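## Task

Put the cartridge marked with a wide purple band into the sealant gun. Seat it all the way forward in the cup of the front ring, with its nozzle sticking out through that ring. The plunger rod can only be drawn back while its small thumb plate, just behind the handle, is held pushed toward the gun's front. The loaded gun must end up resting on the table itself, not leaning on any other object. Then declare that you are done.

## Robot and tools

Robot: two arms, left_arm and right_arm, each with a two-finger gripper. Both bases sit on tilted plates held by one metal frame behind them; a plate and its half of the frame count as part of that arm for the clearance check. Calibrated bases (scene frame): left_arm (-0.022, +0.197, +0.244) m, quat_wxyz (+0.995, -0.083, +0.063, +0.006); right_arm (+0.023, -0.246, +0.244) m, quat_wxyz (+0.994, +0.081, +0.065, +0.021).

Frame: all hand poses, targets and velocities use the scene frame. Origin is at table-top height, halfway between the nominal bases; +z up, +x forward over the table, +y toward left_arm (arm names do not match image sides). Reported hand positions and orientations may be off by a few centimetres, more at long reach. Gripper axes: fingers point along its +z, they open and close along its y. end_effector_position is the point between the pads, roughly 1 cm short of the fingertips.

Row format (shared by execute_actions and move): one flat list of 16 numbers covering both arms, always all 16 even if one arm is idle: left x, y, z (metres), qw, qx, qy, qz (unit quaternion, w first), opening; then the same eight for the right arm. Positions and quaternions are absolute targets in the scene frame, not offsets. Opening runs -1 (closed) to +1 (fully open, 0.094 m). To keep an arm still, resend its last reported pose and the opening it should keep; to keep an orientation, repeat the same quaternion in every row rather than copying a drifted reading. A 0 opening is a real command, not a no-op.

execute_actions(actions, cameras): actions is a list of actions; each action is a list of up to 15 rows, one row per control step of 1/30 s, and a short action repeats its final row to fill 15 steps (0.5 s each). An action is rejected for both arms if any target lies over 0.6 m from that gripper along any of the gripper's own axes; the first action is checked against the last reported state. Each step the controller limits the commanded pose to 100 mm and 20 degrees from the measured pose, so one action may stop short; the result's Hand target line shows where each arm is really headed. An empty actions list just reports state and images. cameras: list of names, omitted/null/["all"] for all, [] for none.

move(target, speed, blend, opening_speed, blocking, cameras): target is one 16-number row or a list of up to 15 rows; each gripper goes in a straight line toward each pose, turning the short way. No 0.6 m limit here, but a whole move lasts at most 10 s. speed: m/s, 0.002 to 0.5, default 0.25 (rotation up to twice that in rad/s), one value or one per target. blend: metres of corner rounding at intermediate targets, default 0. opening_speed: per second on the -1..+1 scale, at least 0.2; use a slow value for fragile grips. Openings of the first row are sent at the start; later rows' openings are applied after all arms halt at that row. blocking=false returns after about 0.5 s while the move continues; a new move replaces a running one. The result adds a move: line: done, off_target, moving, held, fault, plus limits (paced = pose clipped, held = steps withheld). Done means at rest within 10 mm and 2 degrees; neither done nor off_target tells you about contact. Paths do not avoid obstacles or the other arm, and grippers lag and overshoot more at high speed or near full stretch.

wait(seconds 0-10, cameras): arms hold their last command; a running move keeps going. stop(cameras): brakes a running move. zoom_image(camera, region [x0, y0, x1, y1] in pixels, at most 504x504): enlarges part of the latest image of cam_head_left, cam_head_right, cam_high, cam_low, cam_left_wrist or cam_right_wrist (all 896x504). read_manual(section="licences"): URDF licence text only. finished_scene(scene: 1 or 2): ends the current scene irreversibly and moves to the next.

Results: grip_measured is the measured opening on the command scale (reads slightly wide when empty, and narrower than a squeezed part by up to about 0.064); full force is reached about 0.05 below the first-touch reading, more for round or small parts. To release, command well above grip_measured. grip_effort_nm is the gripper motor's effort (negative closing); it is not pad force. Joint torques include gravity and friction, have fixed offsets, and joints 1-3 wrap at ±28 N m. Joint velocities may read within noise. MOTOR HOT appears at 75 °C; at 90 °C the arm folds and idles for the scene; at 100 °C it goes limp. Holding loads, stretching out, or pushing at unreachable poses heats motors.

Cautions: nothing may fall or be left off the table. Avoid dropping parts, releasing them while moving, fast impacts and hard presses; a hard hit between arms can fail the scene. The clearance check does not stop grippers or wrist cameras from colliding with each other. Keep paths away from an arm's own base, which can flip its shoulder posture. Friction can leave a gripper a centimetre or more off target without any contact. Occasional tugs on held parts may occur. The simulation keeps running while you compose replies. Work the plunger by holding the thumb plate forward while drawing the rod back.

Each tool is called after ">>>" as name(argument=value, ...) on one line, values as JSON.

## Session

>>> execute_actions(actions=[])

Scene clock: 0.00 s.
left_arm: end_effector_position=(+0.2194, +0.2243, +0.3561) grip_measured=+1.000 grip_effort_nm=n/a end_effector_quat_wxyz=(+0.294, -0.382, +0.852, +0.202) | right_arm: end_effector_position=(+0.4798, -0.3354, +0.1100) grip_measured=+1.000 grip_effort_nm=n/a end_effector_quat_wxyz=(+0.202, -0.638, +0.724, +0.167)
Joint positions: left_arm=[-0.677 1.308 0.854 -1.254 -0.93 -1.587 0.094] | right_arm=[-0.415 2.494 1.842 -0.859 -0.418 -1.847 0.094]
Joint velocities: within noise
Joint torques (N m): no reading
Heat: left arm: 30 °C; right arm: 35 °C.
Hand target: left_arm +0.2225, +0.2246, +0.3614; +0.303, -0.384, +0.849, +0.199 | right_arm +0.4848, -0.3343, +0.1181; +0.211, -0.639, +0.721, +0.164
Tool commands: left_gripper/opening=+1.0 right_gripper/opening=+1.0

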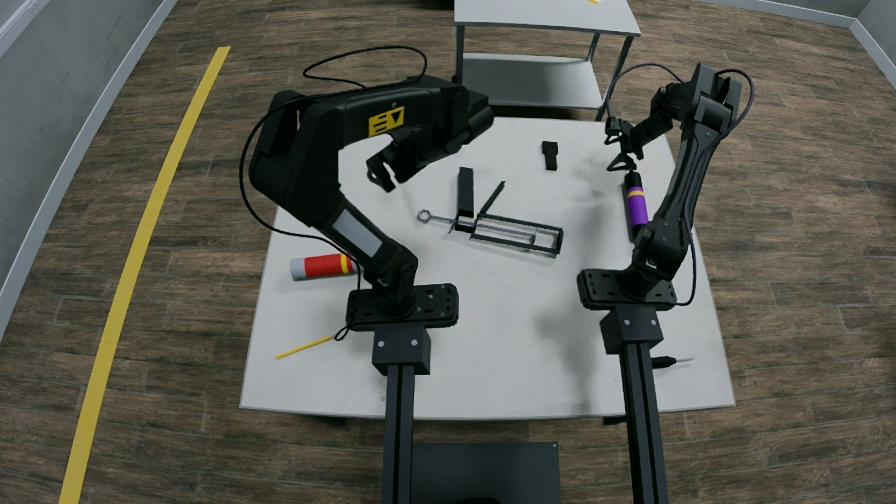

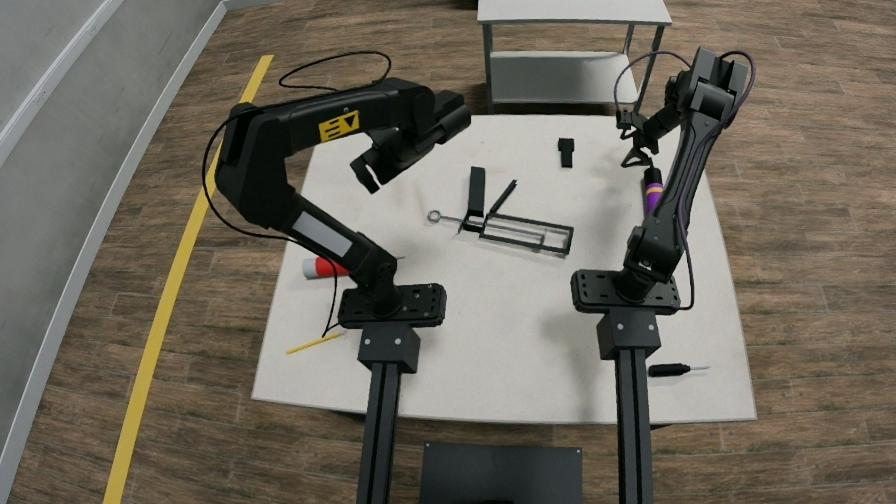

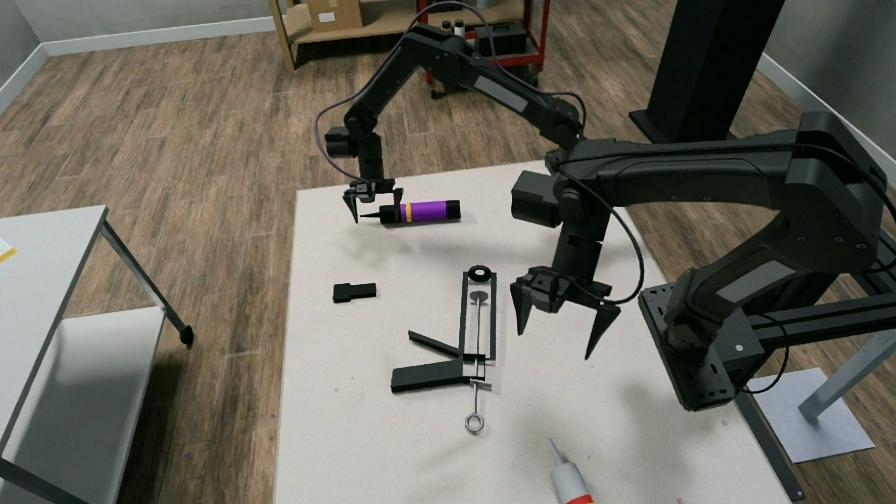

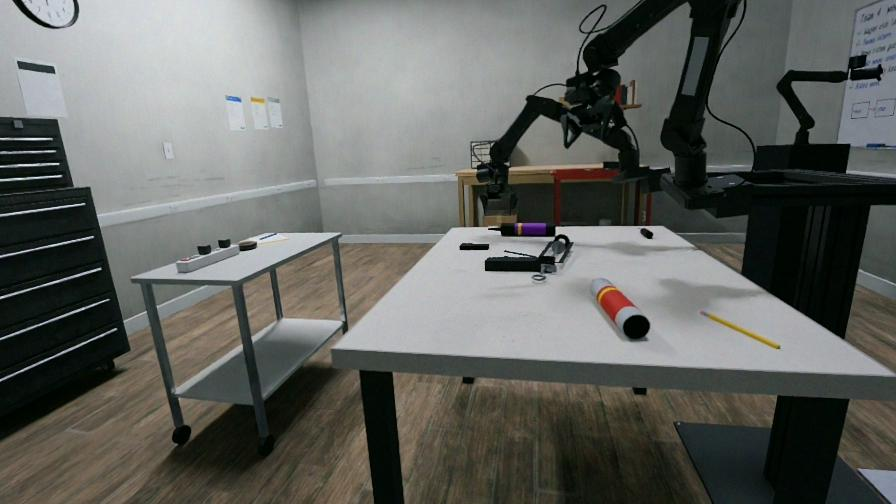

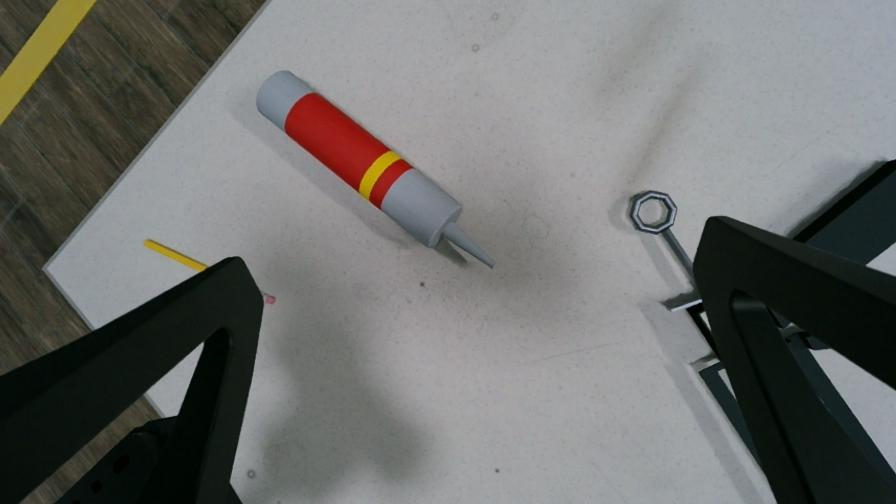

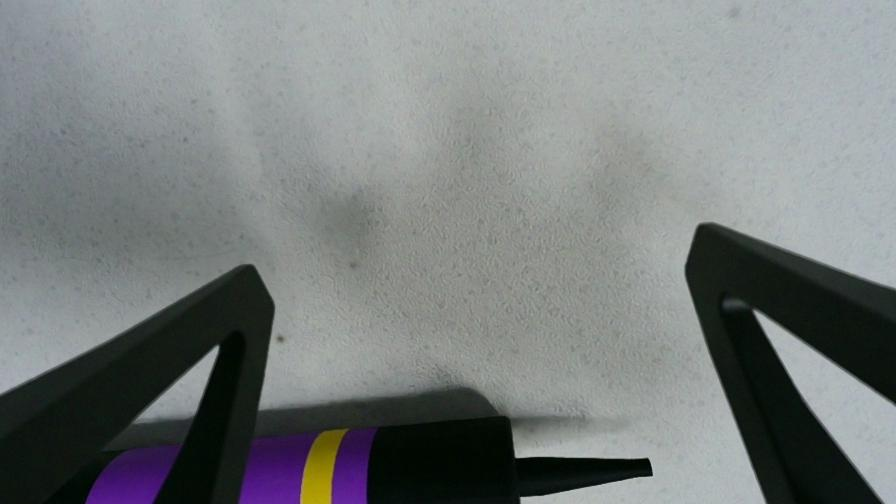

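>>> zoom_image(camera="cam_head_left", region=[400, 140, 600, 280])

>>> zoom_image(camera="cam_high", region=[310, 180, 560, 450])

>>> zoom_image(camera="cam_low", region=[440, 200, 700, 350])

Scaled by 2.520 from the camera's 896x504 image, which has a finer 1280x720 frame.

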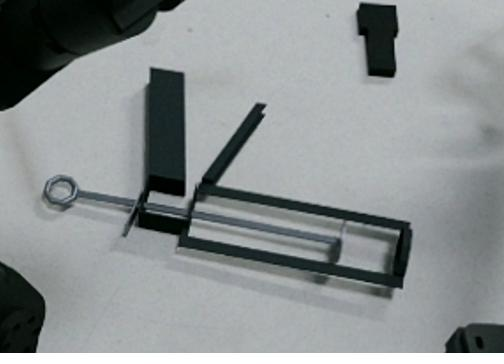

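Scaled by 1.867 from the camera's 896x504 image, which has a finer 1280x720 frame.

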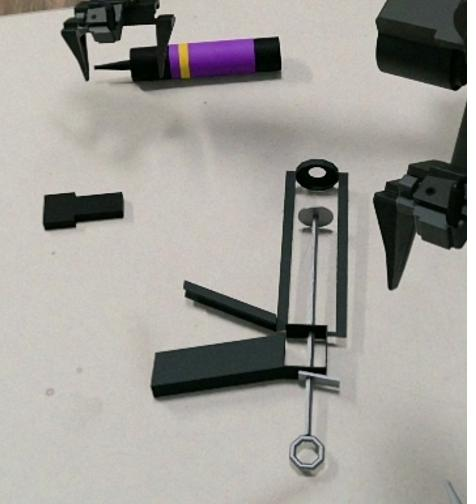

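Scaled by 1.938 from the camera's 896x504 image, which has a finer 1280x720 frame.

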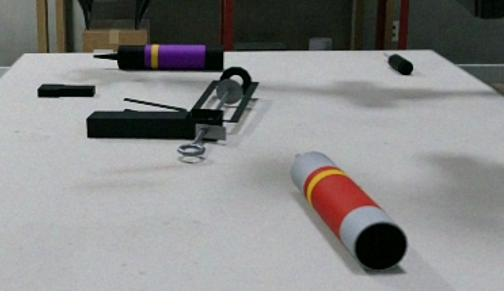

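>>> move(target=[0.40,0.08,0.30,0,0,1,0,1,0.48,-0.335,0.16,0.202,-0.638,0.724,0.167,1])

Scene clock: 21.47 s.
left_arm: end_effector_position=(+0.3975, +0.0807, +0.3040) grip_measured=+1.000 grip_effort_nm=0.002 end_effector_quat_wxyz=(+0.008, -0.005, +1.000, +0.000) | right_arm: end_effector_position=(+0.4757, -0.3373, +0.1399) grip_measured=+1.000 grip_effort_nm=0.022 end_effector_quat_wxyz=(+0.197, -0.634, +0.727, +0.174)
Joint positions: left_arm=[-0.403 2.127 1.861 -1.236 -0.207 -0.393 0.094] | right_arm=[-0.415 2.427 1.842 -0.941 -0.416 -1.839 0.094]
Joint velocities: within noise
Joint torques (N m): left_arm=[-1.94 -7.64 9.11 0.16 0.03 0.17] | right_arm=[2.58 -16.75 5.26 -0.29 -0.23 0.05]
Heat: left arm: 31 °C; right arm: 44 °C.
Hand target: left_arm +0.3998, +0.0800, +0.3000; +0.001, +0.000, +1.000, +0.000 | right_arm +0.4800, -0.3349, +0.1594; +0.202, -0.638, +0.724, +0.167
Off the commanded pose: left_arm 0.005 m, 1 deg | right_arm 0.021 m, 1 deg.
move: off_target (right_arm)

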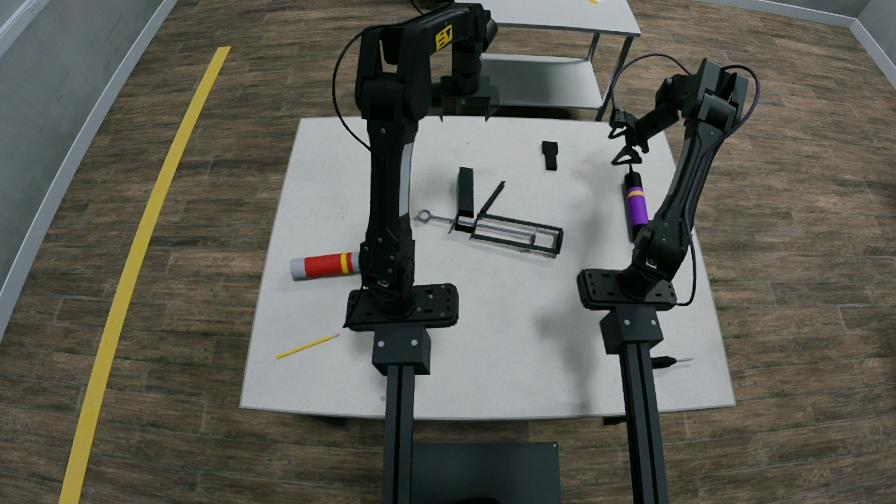

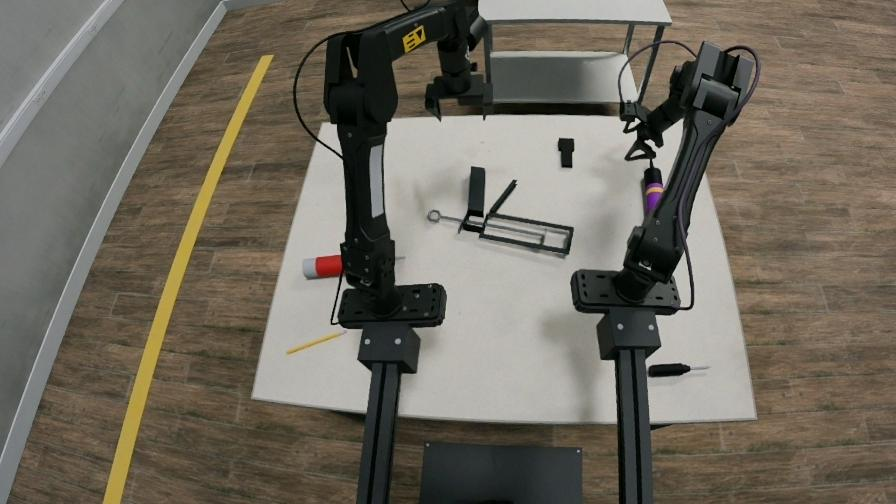

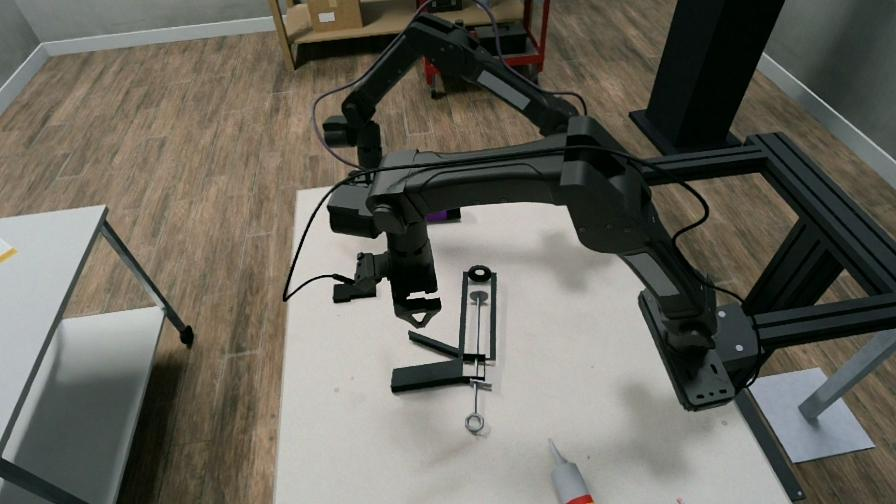

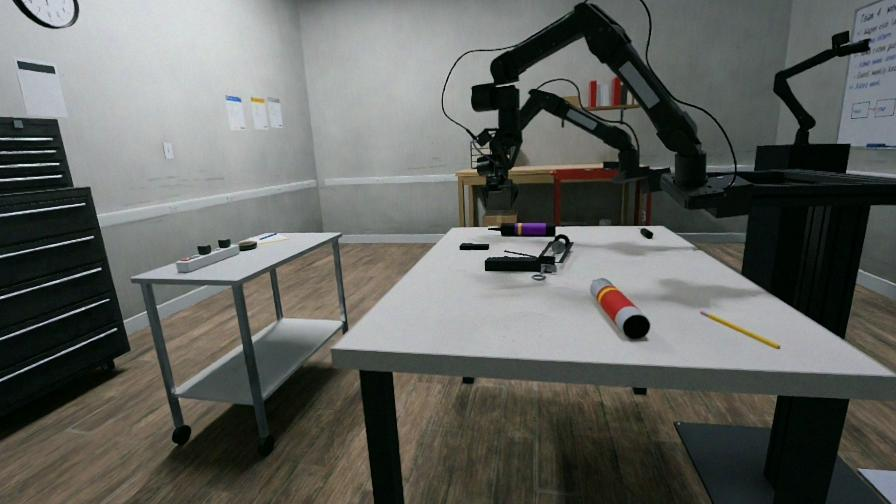

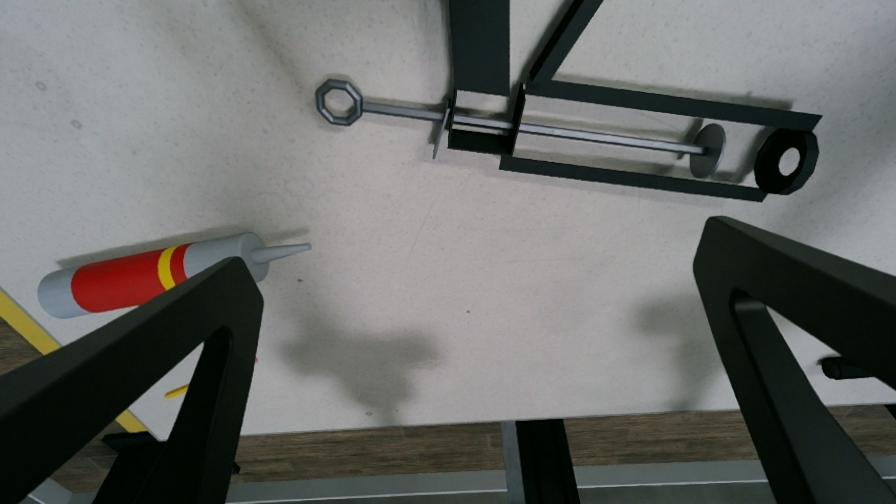

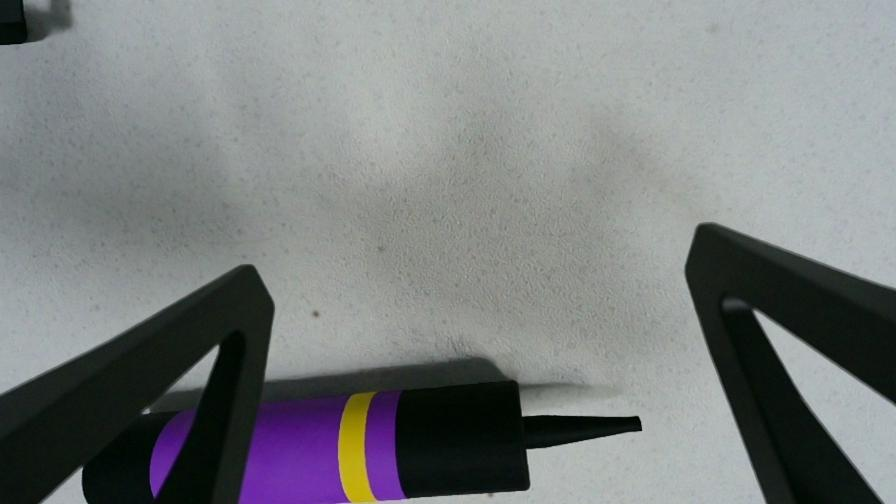

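>>> zoom_image(camera="cam_left_wrist", region=[400, 0, 850, 250])

>>> zoom_image(camera="cam_left_wrist", region=[400, 40, 600, 200])

>>> zoom_image(camera="cam_low", region=[480, 220, 600, 290])

>>> zoom_image(camera="cam_high", region=[380, 250, 520, 440])

Scaled by 1.120 from the camera's 896x504 image, which has a finer 1280x720 frame.

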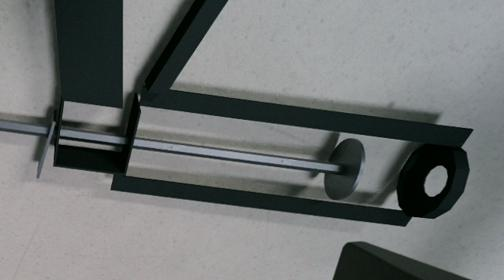

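Scaled by 2.520 from the camera's 896x504 image, which has a finer 1280x720 frame.

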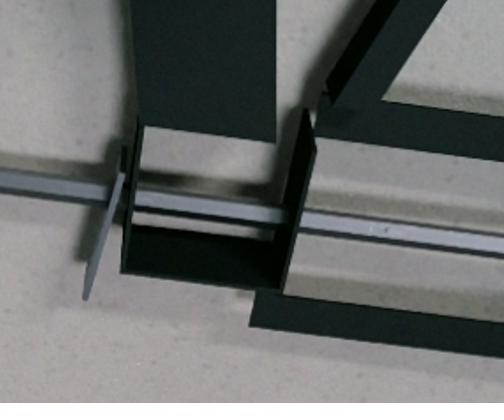

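Scaled by 4.200 from the camera's 896x504 image, which has a finer 1280x720 frame.

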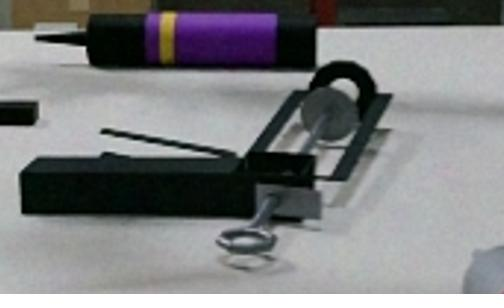

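Scaled by 2.653 from the camera's 896x504 image, which has a finer 1280x720 frame.

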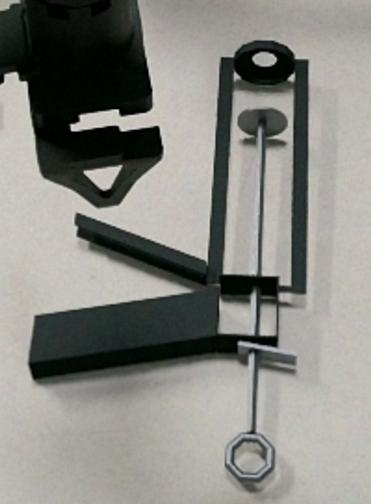

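>>> move(target=[0.30,0.22,0.17,0.183,0.683,-0.683,0.183,1,0.48,-0.335,0.16,0.202,-0.638,0.724,0.167,1])

Scene clock: 56.47 s.
left_arm: end_effector_position=(+0.2910, +0.2172, +0.1585) grip_measured=+1.000 grip_effort_nm=0.002 end_effector_quat_wxyz=(+0.202, +0.679, -0.686, +0.167) | right_arm: end_effector_position=(+0.4753, -0.3373, +0.1399) grip_measured=+1.000 grip_effort_nm=0.022 end_effector_quat_wxyz=(+0.197, -0.634, +0.727, +0.175)
Joint positions: left_arm=[0.281 2.014 1.079 -0.679 0.365 -1.233 0.094] | right_arm=[-0.415 2.427 1.842 -0.943 -0.415 -1.839 0.094]
Joint velocities: within noise
Joint torques (N m): left_arm=[-1.07 -11.12 3.38 0 0.31 -0.09] | right_arm=[2.52 -16.75 5.34 -0.27 -0.22 0.05]
Heat: left arm: 37 °C; right arm: 58 °C.
Hand target: left_arm +0.2999, +0.2199, +0.1699; +0.183, +0.683, -0.683, +0.183 | right_arm +0.4799, -0.3349, +0.1595; +0.202, -0.638, +0.724, +0.167
Off the commanded pose: left_arm 0.015 m, 3 deg | right_arm 0.021 m, 1 deg.
move: off_target (left_arm, right_arm)

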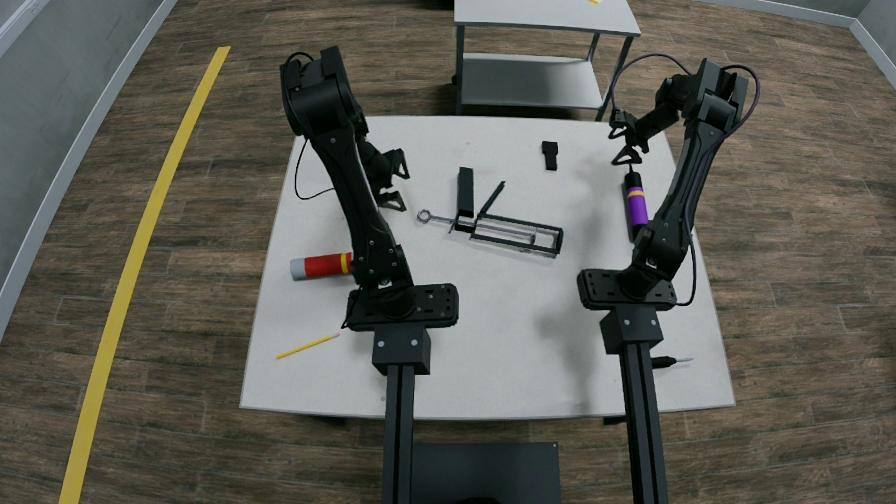

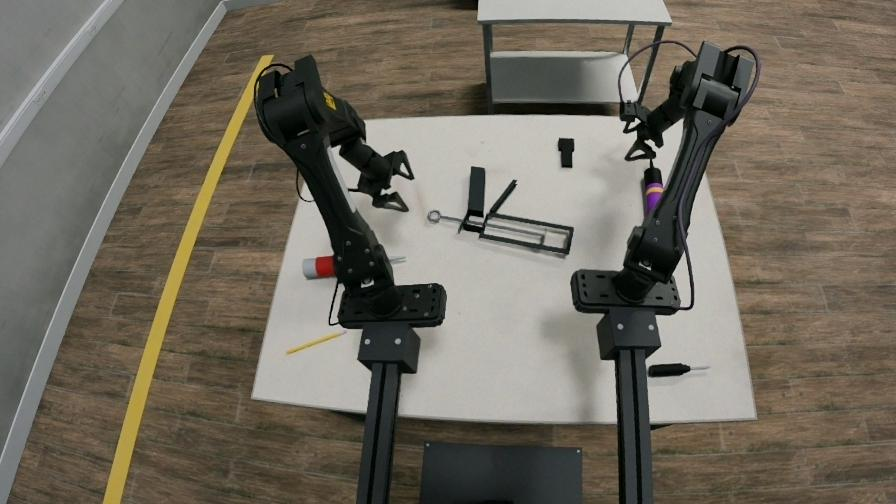

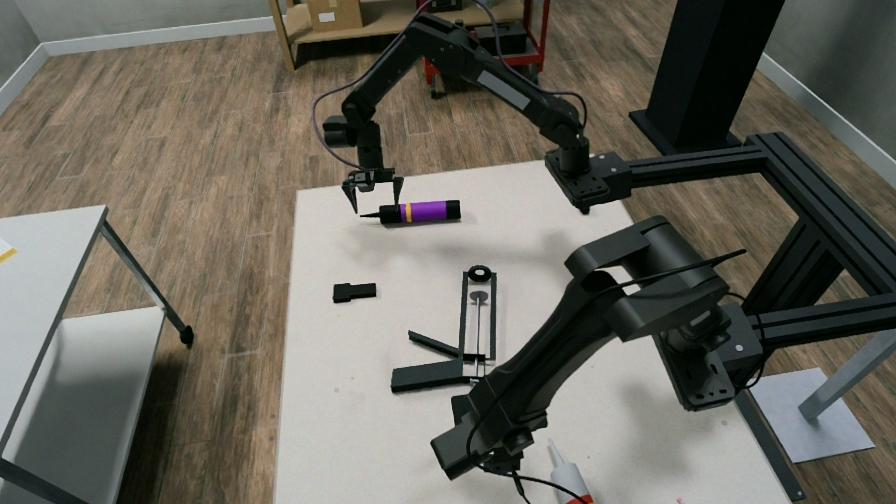

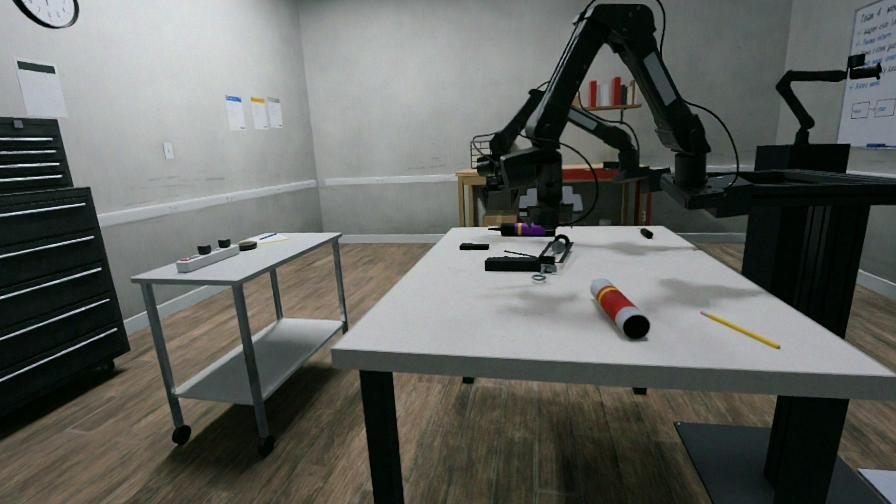

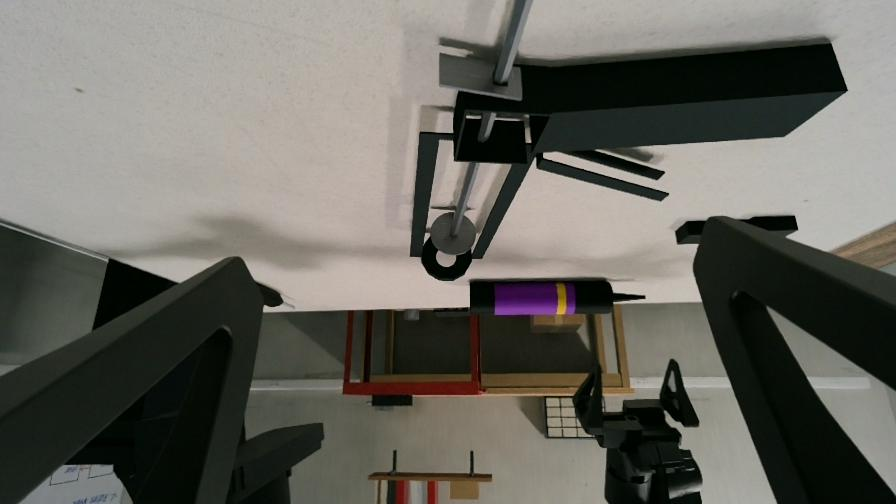

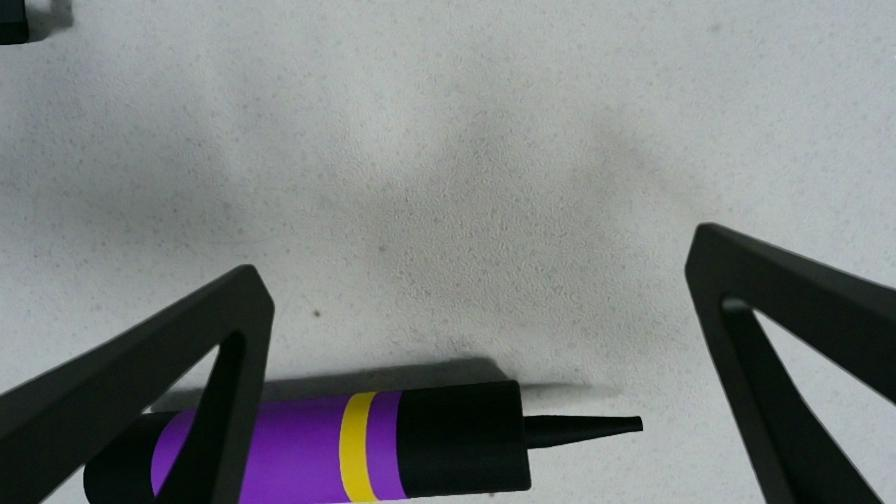

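>>> zoom_image(camera="cam_left_wrist", region=[380, 0, 680, 300])

>>> move(target=[0.30,0.22,0.17,0.183,0.683,-0.683,0.183,1,0.28,-0.30,0.30,0,0,1,0,1], cameras=["cam_right_wrist","cam_left_wrist"])

Scaled by 1.680 from the camera's 896x504 image, which has a finer 1280x720 frame.

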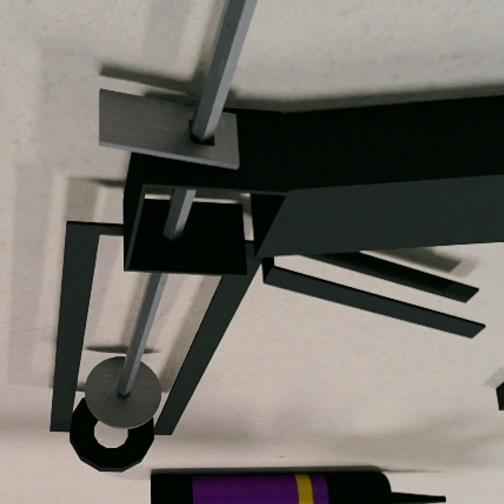

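Scene clock: 62.67 s.
left_arm: end_effector_position=(+0.2914, +0.2172, +0.1585) grip_measured=+1.000 grip_effort_nm=-0.002 end_effector_quat_wxyz=(+0.201, +0.679, -0.685, +0.168) | right_arm: end_effector_position=(+0.2830, -0.3008, +0.2951) grip_measured=+1.000 grip_effort_nm=0.022 end_effector_quat_wxyz=(-0.002, +0.003, +1.000, +0.005)
Joint positions: left_arm=[0.281 2.014 1.079 -0.678 0.366 -1.234 0.094] | right_arm=[-0.121 1.378 0.98 -1.032 0.138 -0.083 0.094]
Joint velocities: within noise
Joint torques (N m): left_arm=[-1.03 -11.14 3.44 0.02 0.29 -0.11] | right_arm=[1.95 -7.06 6.01 0.03 0.1 0.04]
Heat: left arm: 37 °C; right arm: 56 °C.
Hand target: left_arm +0.2999, +0.2199, +0.1698; +0.183, +0.683, -0.683, +0.183 | right_arm +0.2801, -0.3000, +0.2998; +0.000, +0.000, +1.000, +0.000
Off the commanded pose: left_arm 0.015 m, 3 deg | right_arm 0.006 m, 1 deg.
move: off_target (left_arm)
Images, in order (width x height): cam_left_wrist 896x504, cam_right_wrist 896x504.

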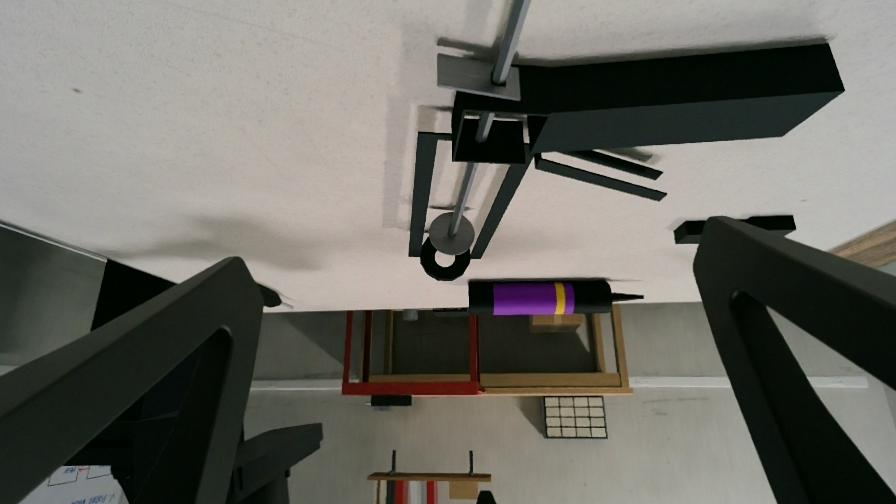

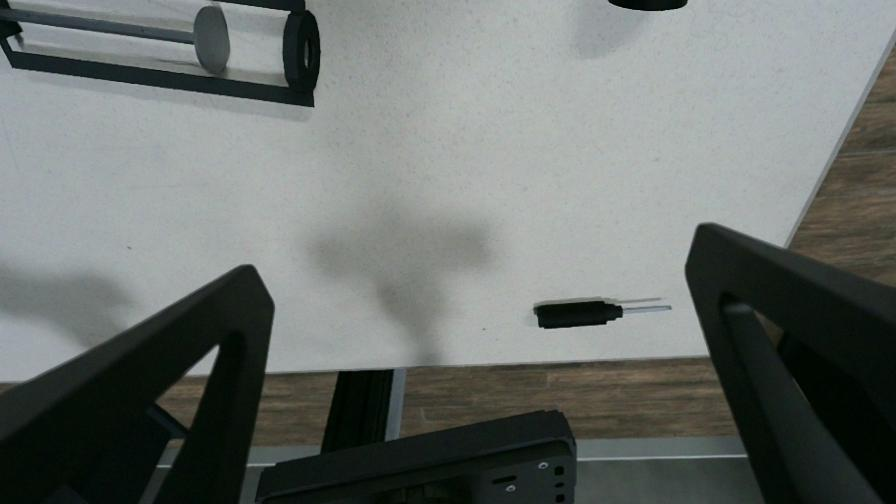

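>>> move(target=[0.30,0.22,0.17,0.183,0.683,-0.683,0.183,1,0.255,-0.26,0.10,-0.183,0.683,0.683,0.183,1])

Scene clock: 92.33 s.
left_arm: end_effector_position=(+0.2916, +0.2172, +0.1584) grip_measured=+1.000 grip_effort_nm=0.002 end_effector_quat_wxyz=(+0.201, +0.680, -0.685, +0.168) | right_arm: end_effector_position=(+0.2568, -0.2620, +0.1019) grip_measured=+1.000 grip_effort_nm=0.022 end_effector_quat_wxyz=(-0.178, +0.679, +0.690, +0.177)
Joint positions: left_arm=[0.281 2.014 1.079 -0.677 0.366 -1.234 0.094] | right_arm=[-0.445 2.026 0.691 -0.265 -0.369 1.112 0.094]
Joint velocities: within noise
Joint torques (N m): left_arm=[-1.13 -11.11 3.33 0 0.29 -0.08] | right_arm=[0.25 -6.16 1.31 -0.08 -0.32 0.06]
Heat: left arm: 39 °C; right arm: 42 °C.
Hand target: left_arm +0.2999, +0.2199, +0.1698; +0.183, +0.683, -0.683, +0.183 | right_arm +0.2549, -0.2600, +0.1001; -0.183, +0.683, +0.683, +0.183
Off the commanded pose: left_arm 0.015 m, 3 deg | right_arm 0.003 m, 1 deg.
move: off_target (left_arm)

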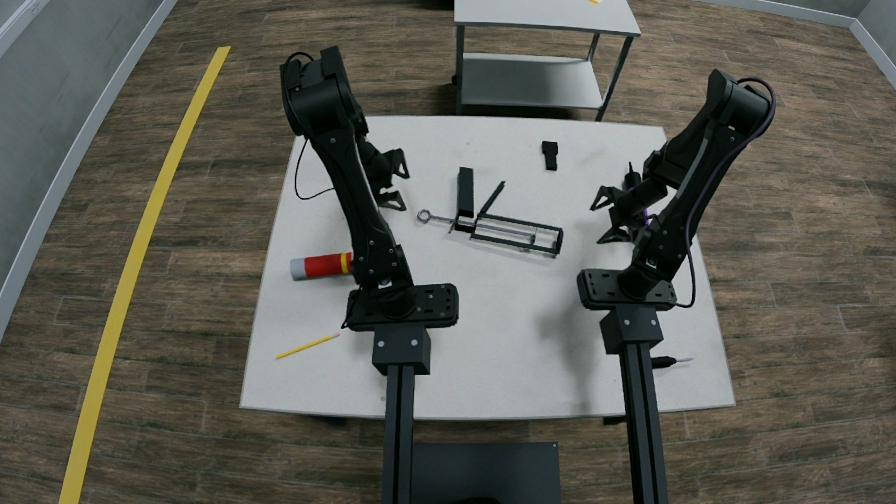

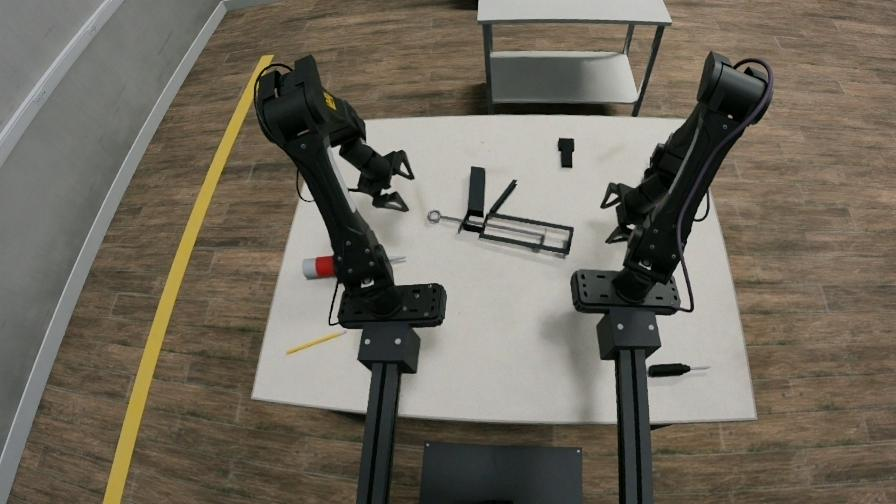

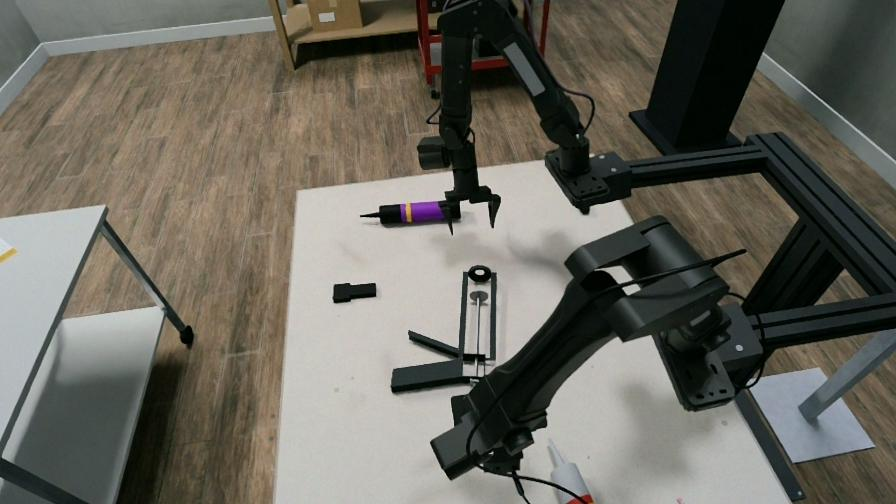

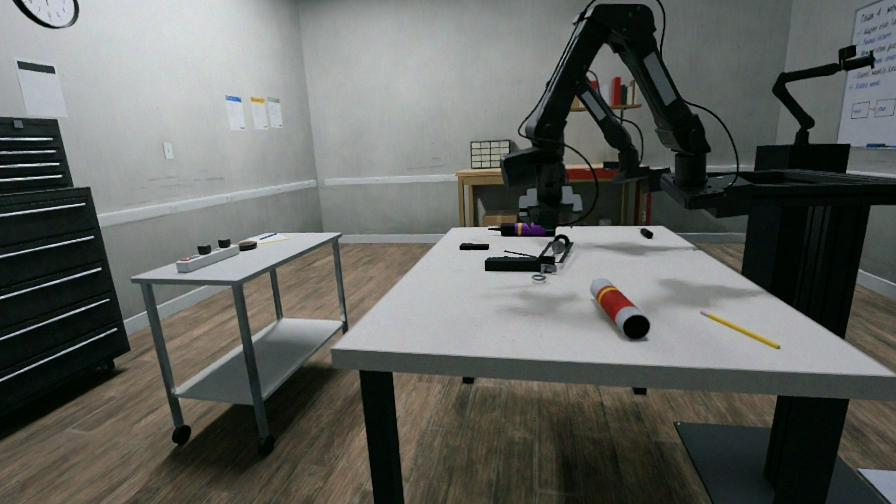

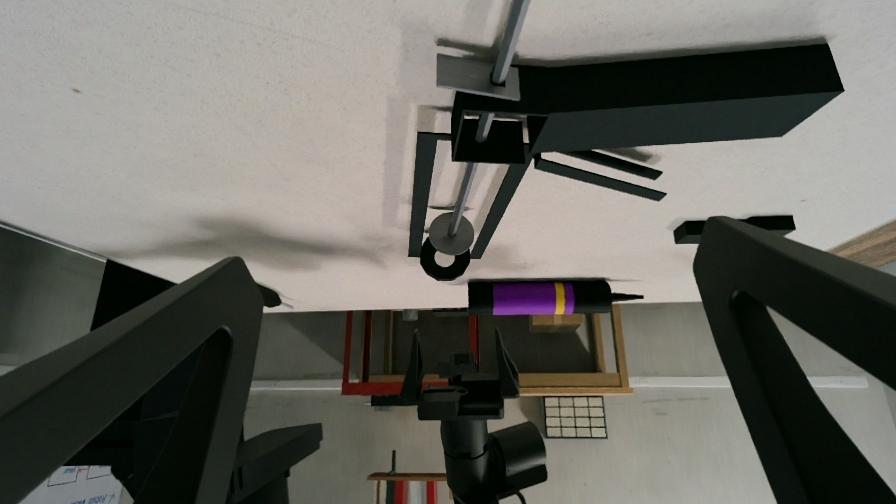

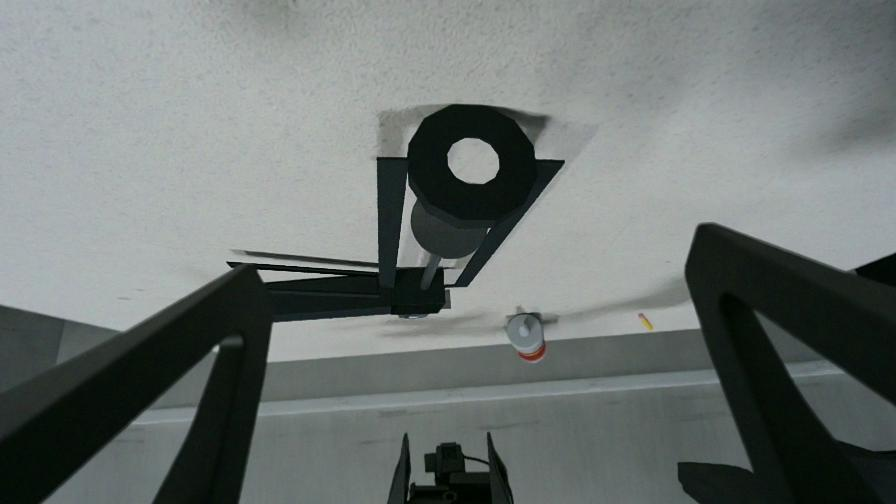

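>>> zoom_image(camera="cam_right_wrist", region=[350, 80, 600, 340])

>>> zoom_image(camera="cam_right_wrist", region=[370, 230, 480, 330])

>>> zoom_image(camera="cam_left_wrist", region=[420, 30, 560, 180])

Scaled by 1.938 from the camera's 896x504 image, which has a finer 1280x720 frame.

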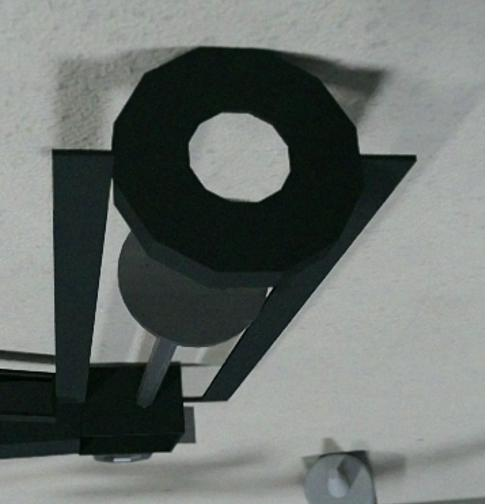

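Scaled by 4.582 from the camera's 896x504 image, which has a finer 1280x720 frame.

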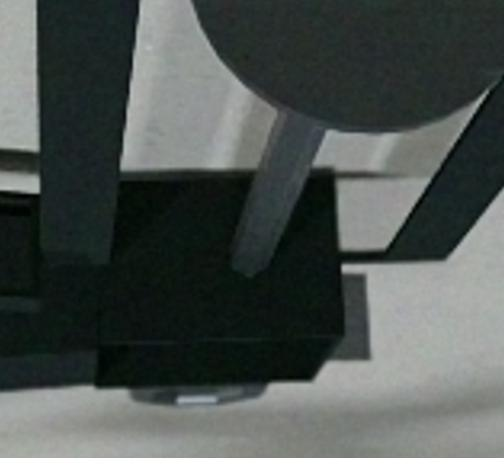

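Scaled by 3.360 from the camera's 896x504 image, which has a finer 1280x720 frame.

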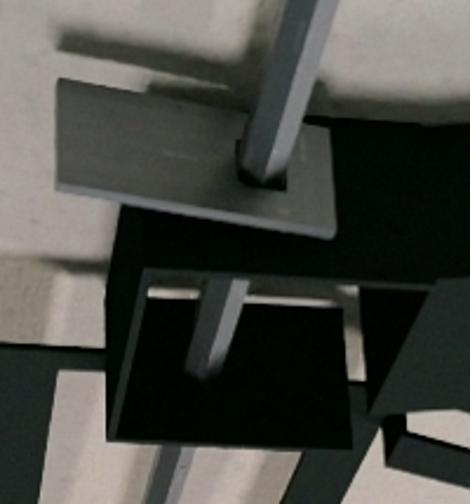

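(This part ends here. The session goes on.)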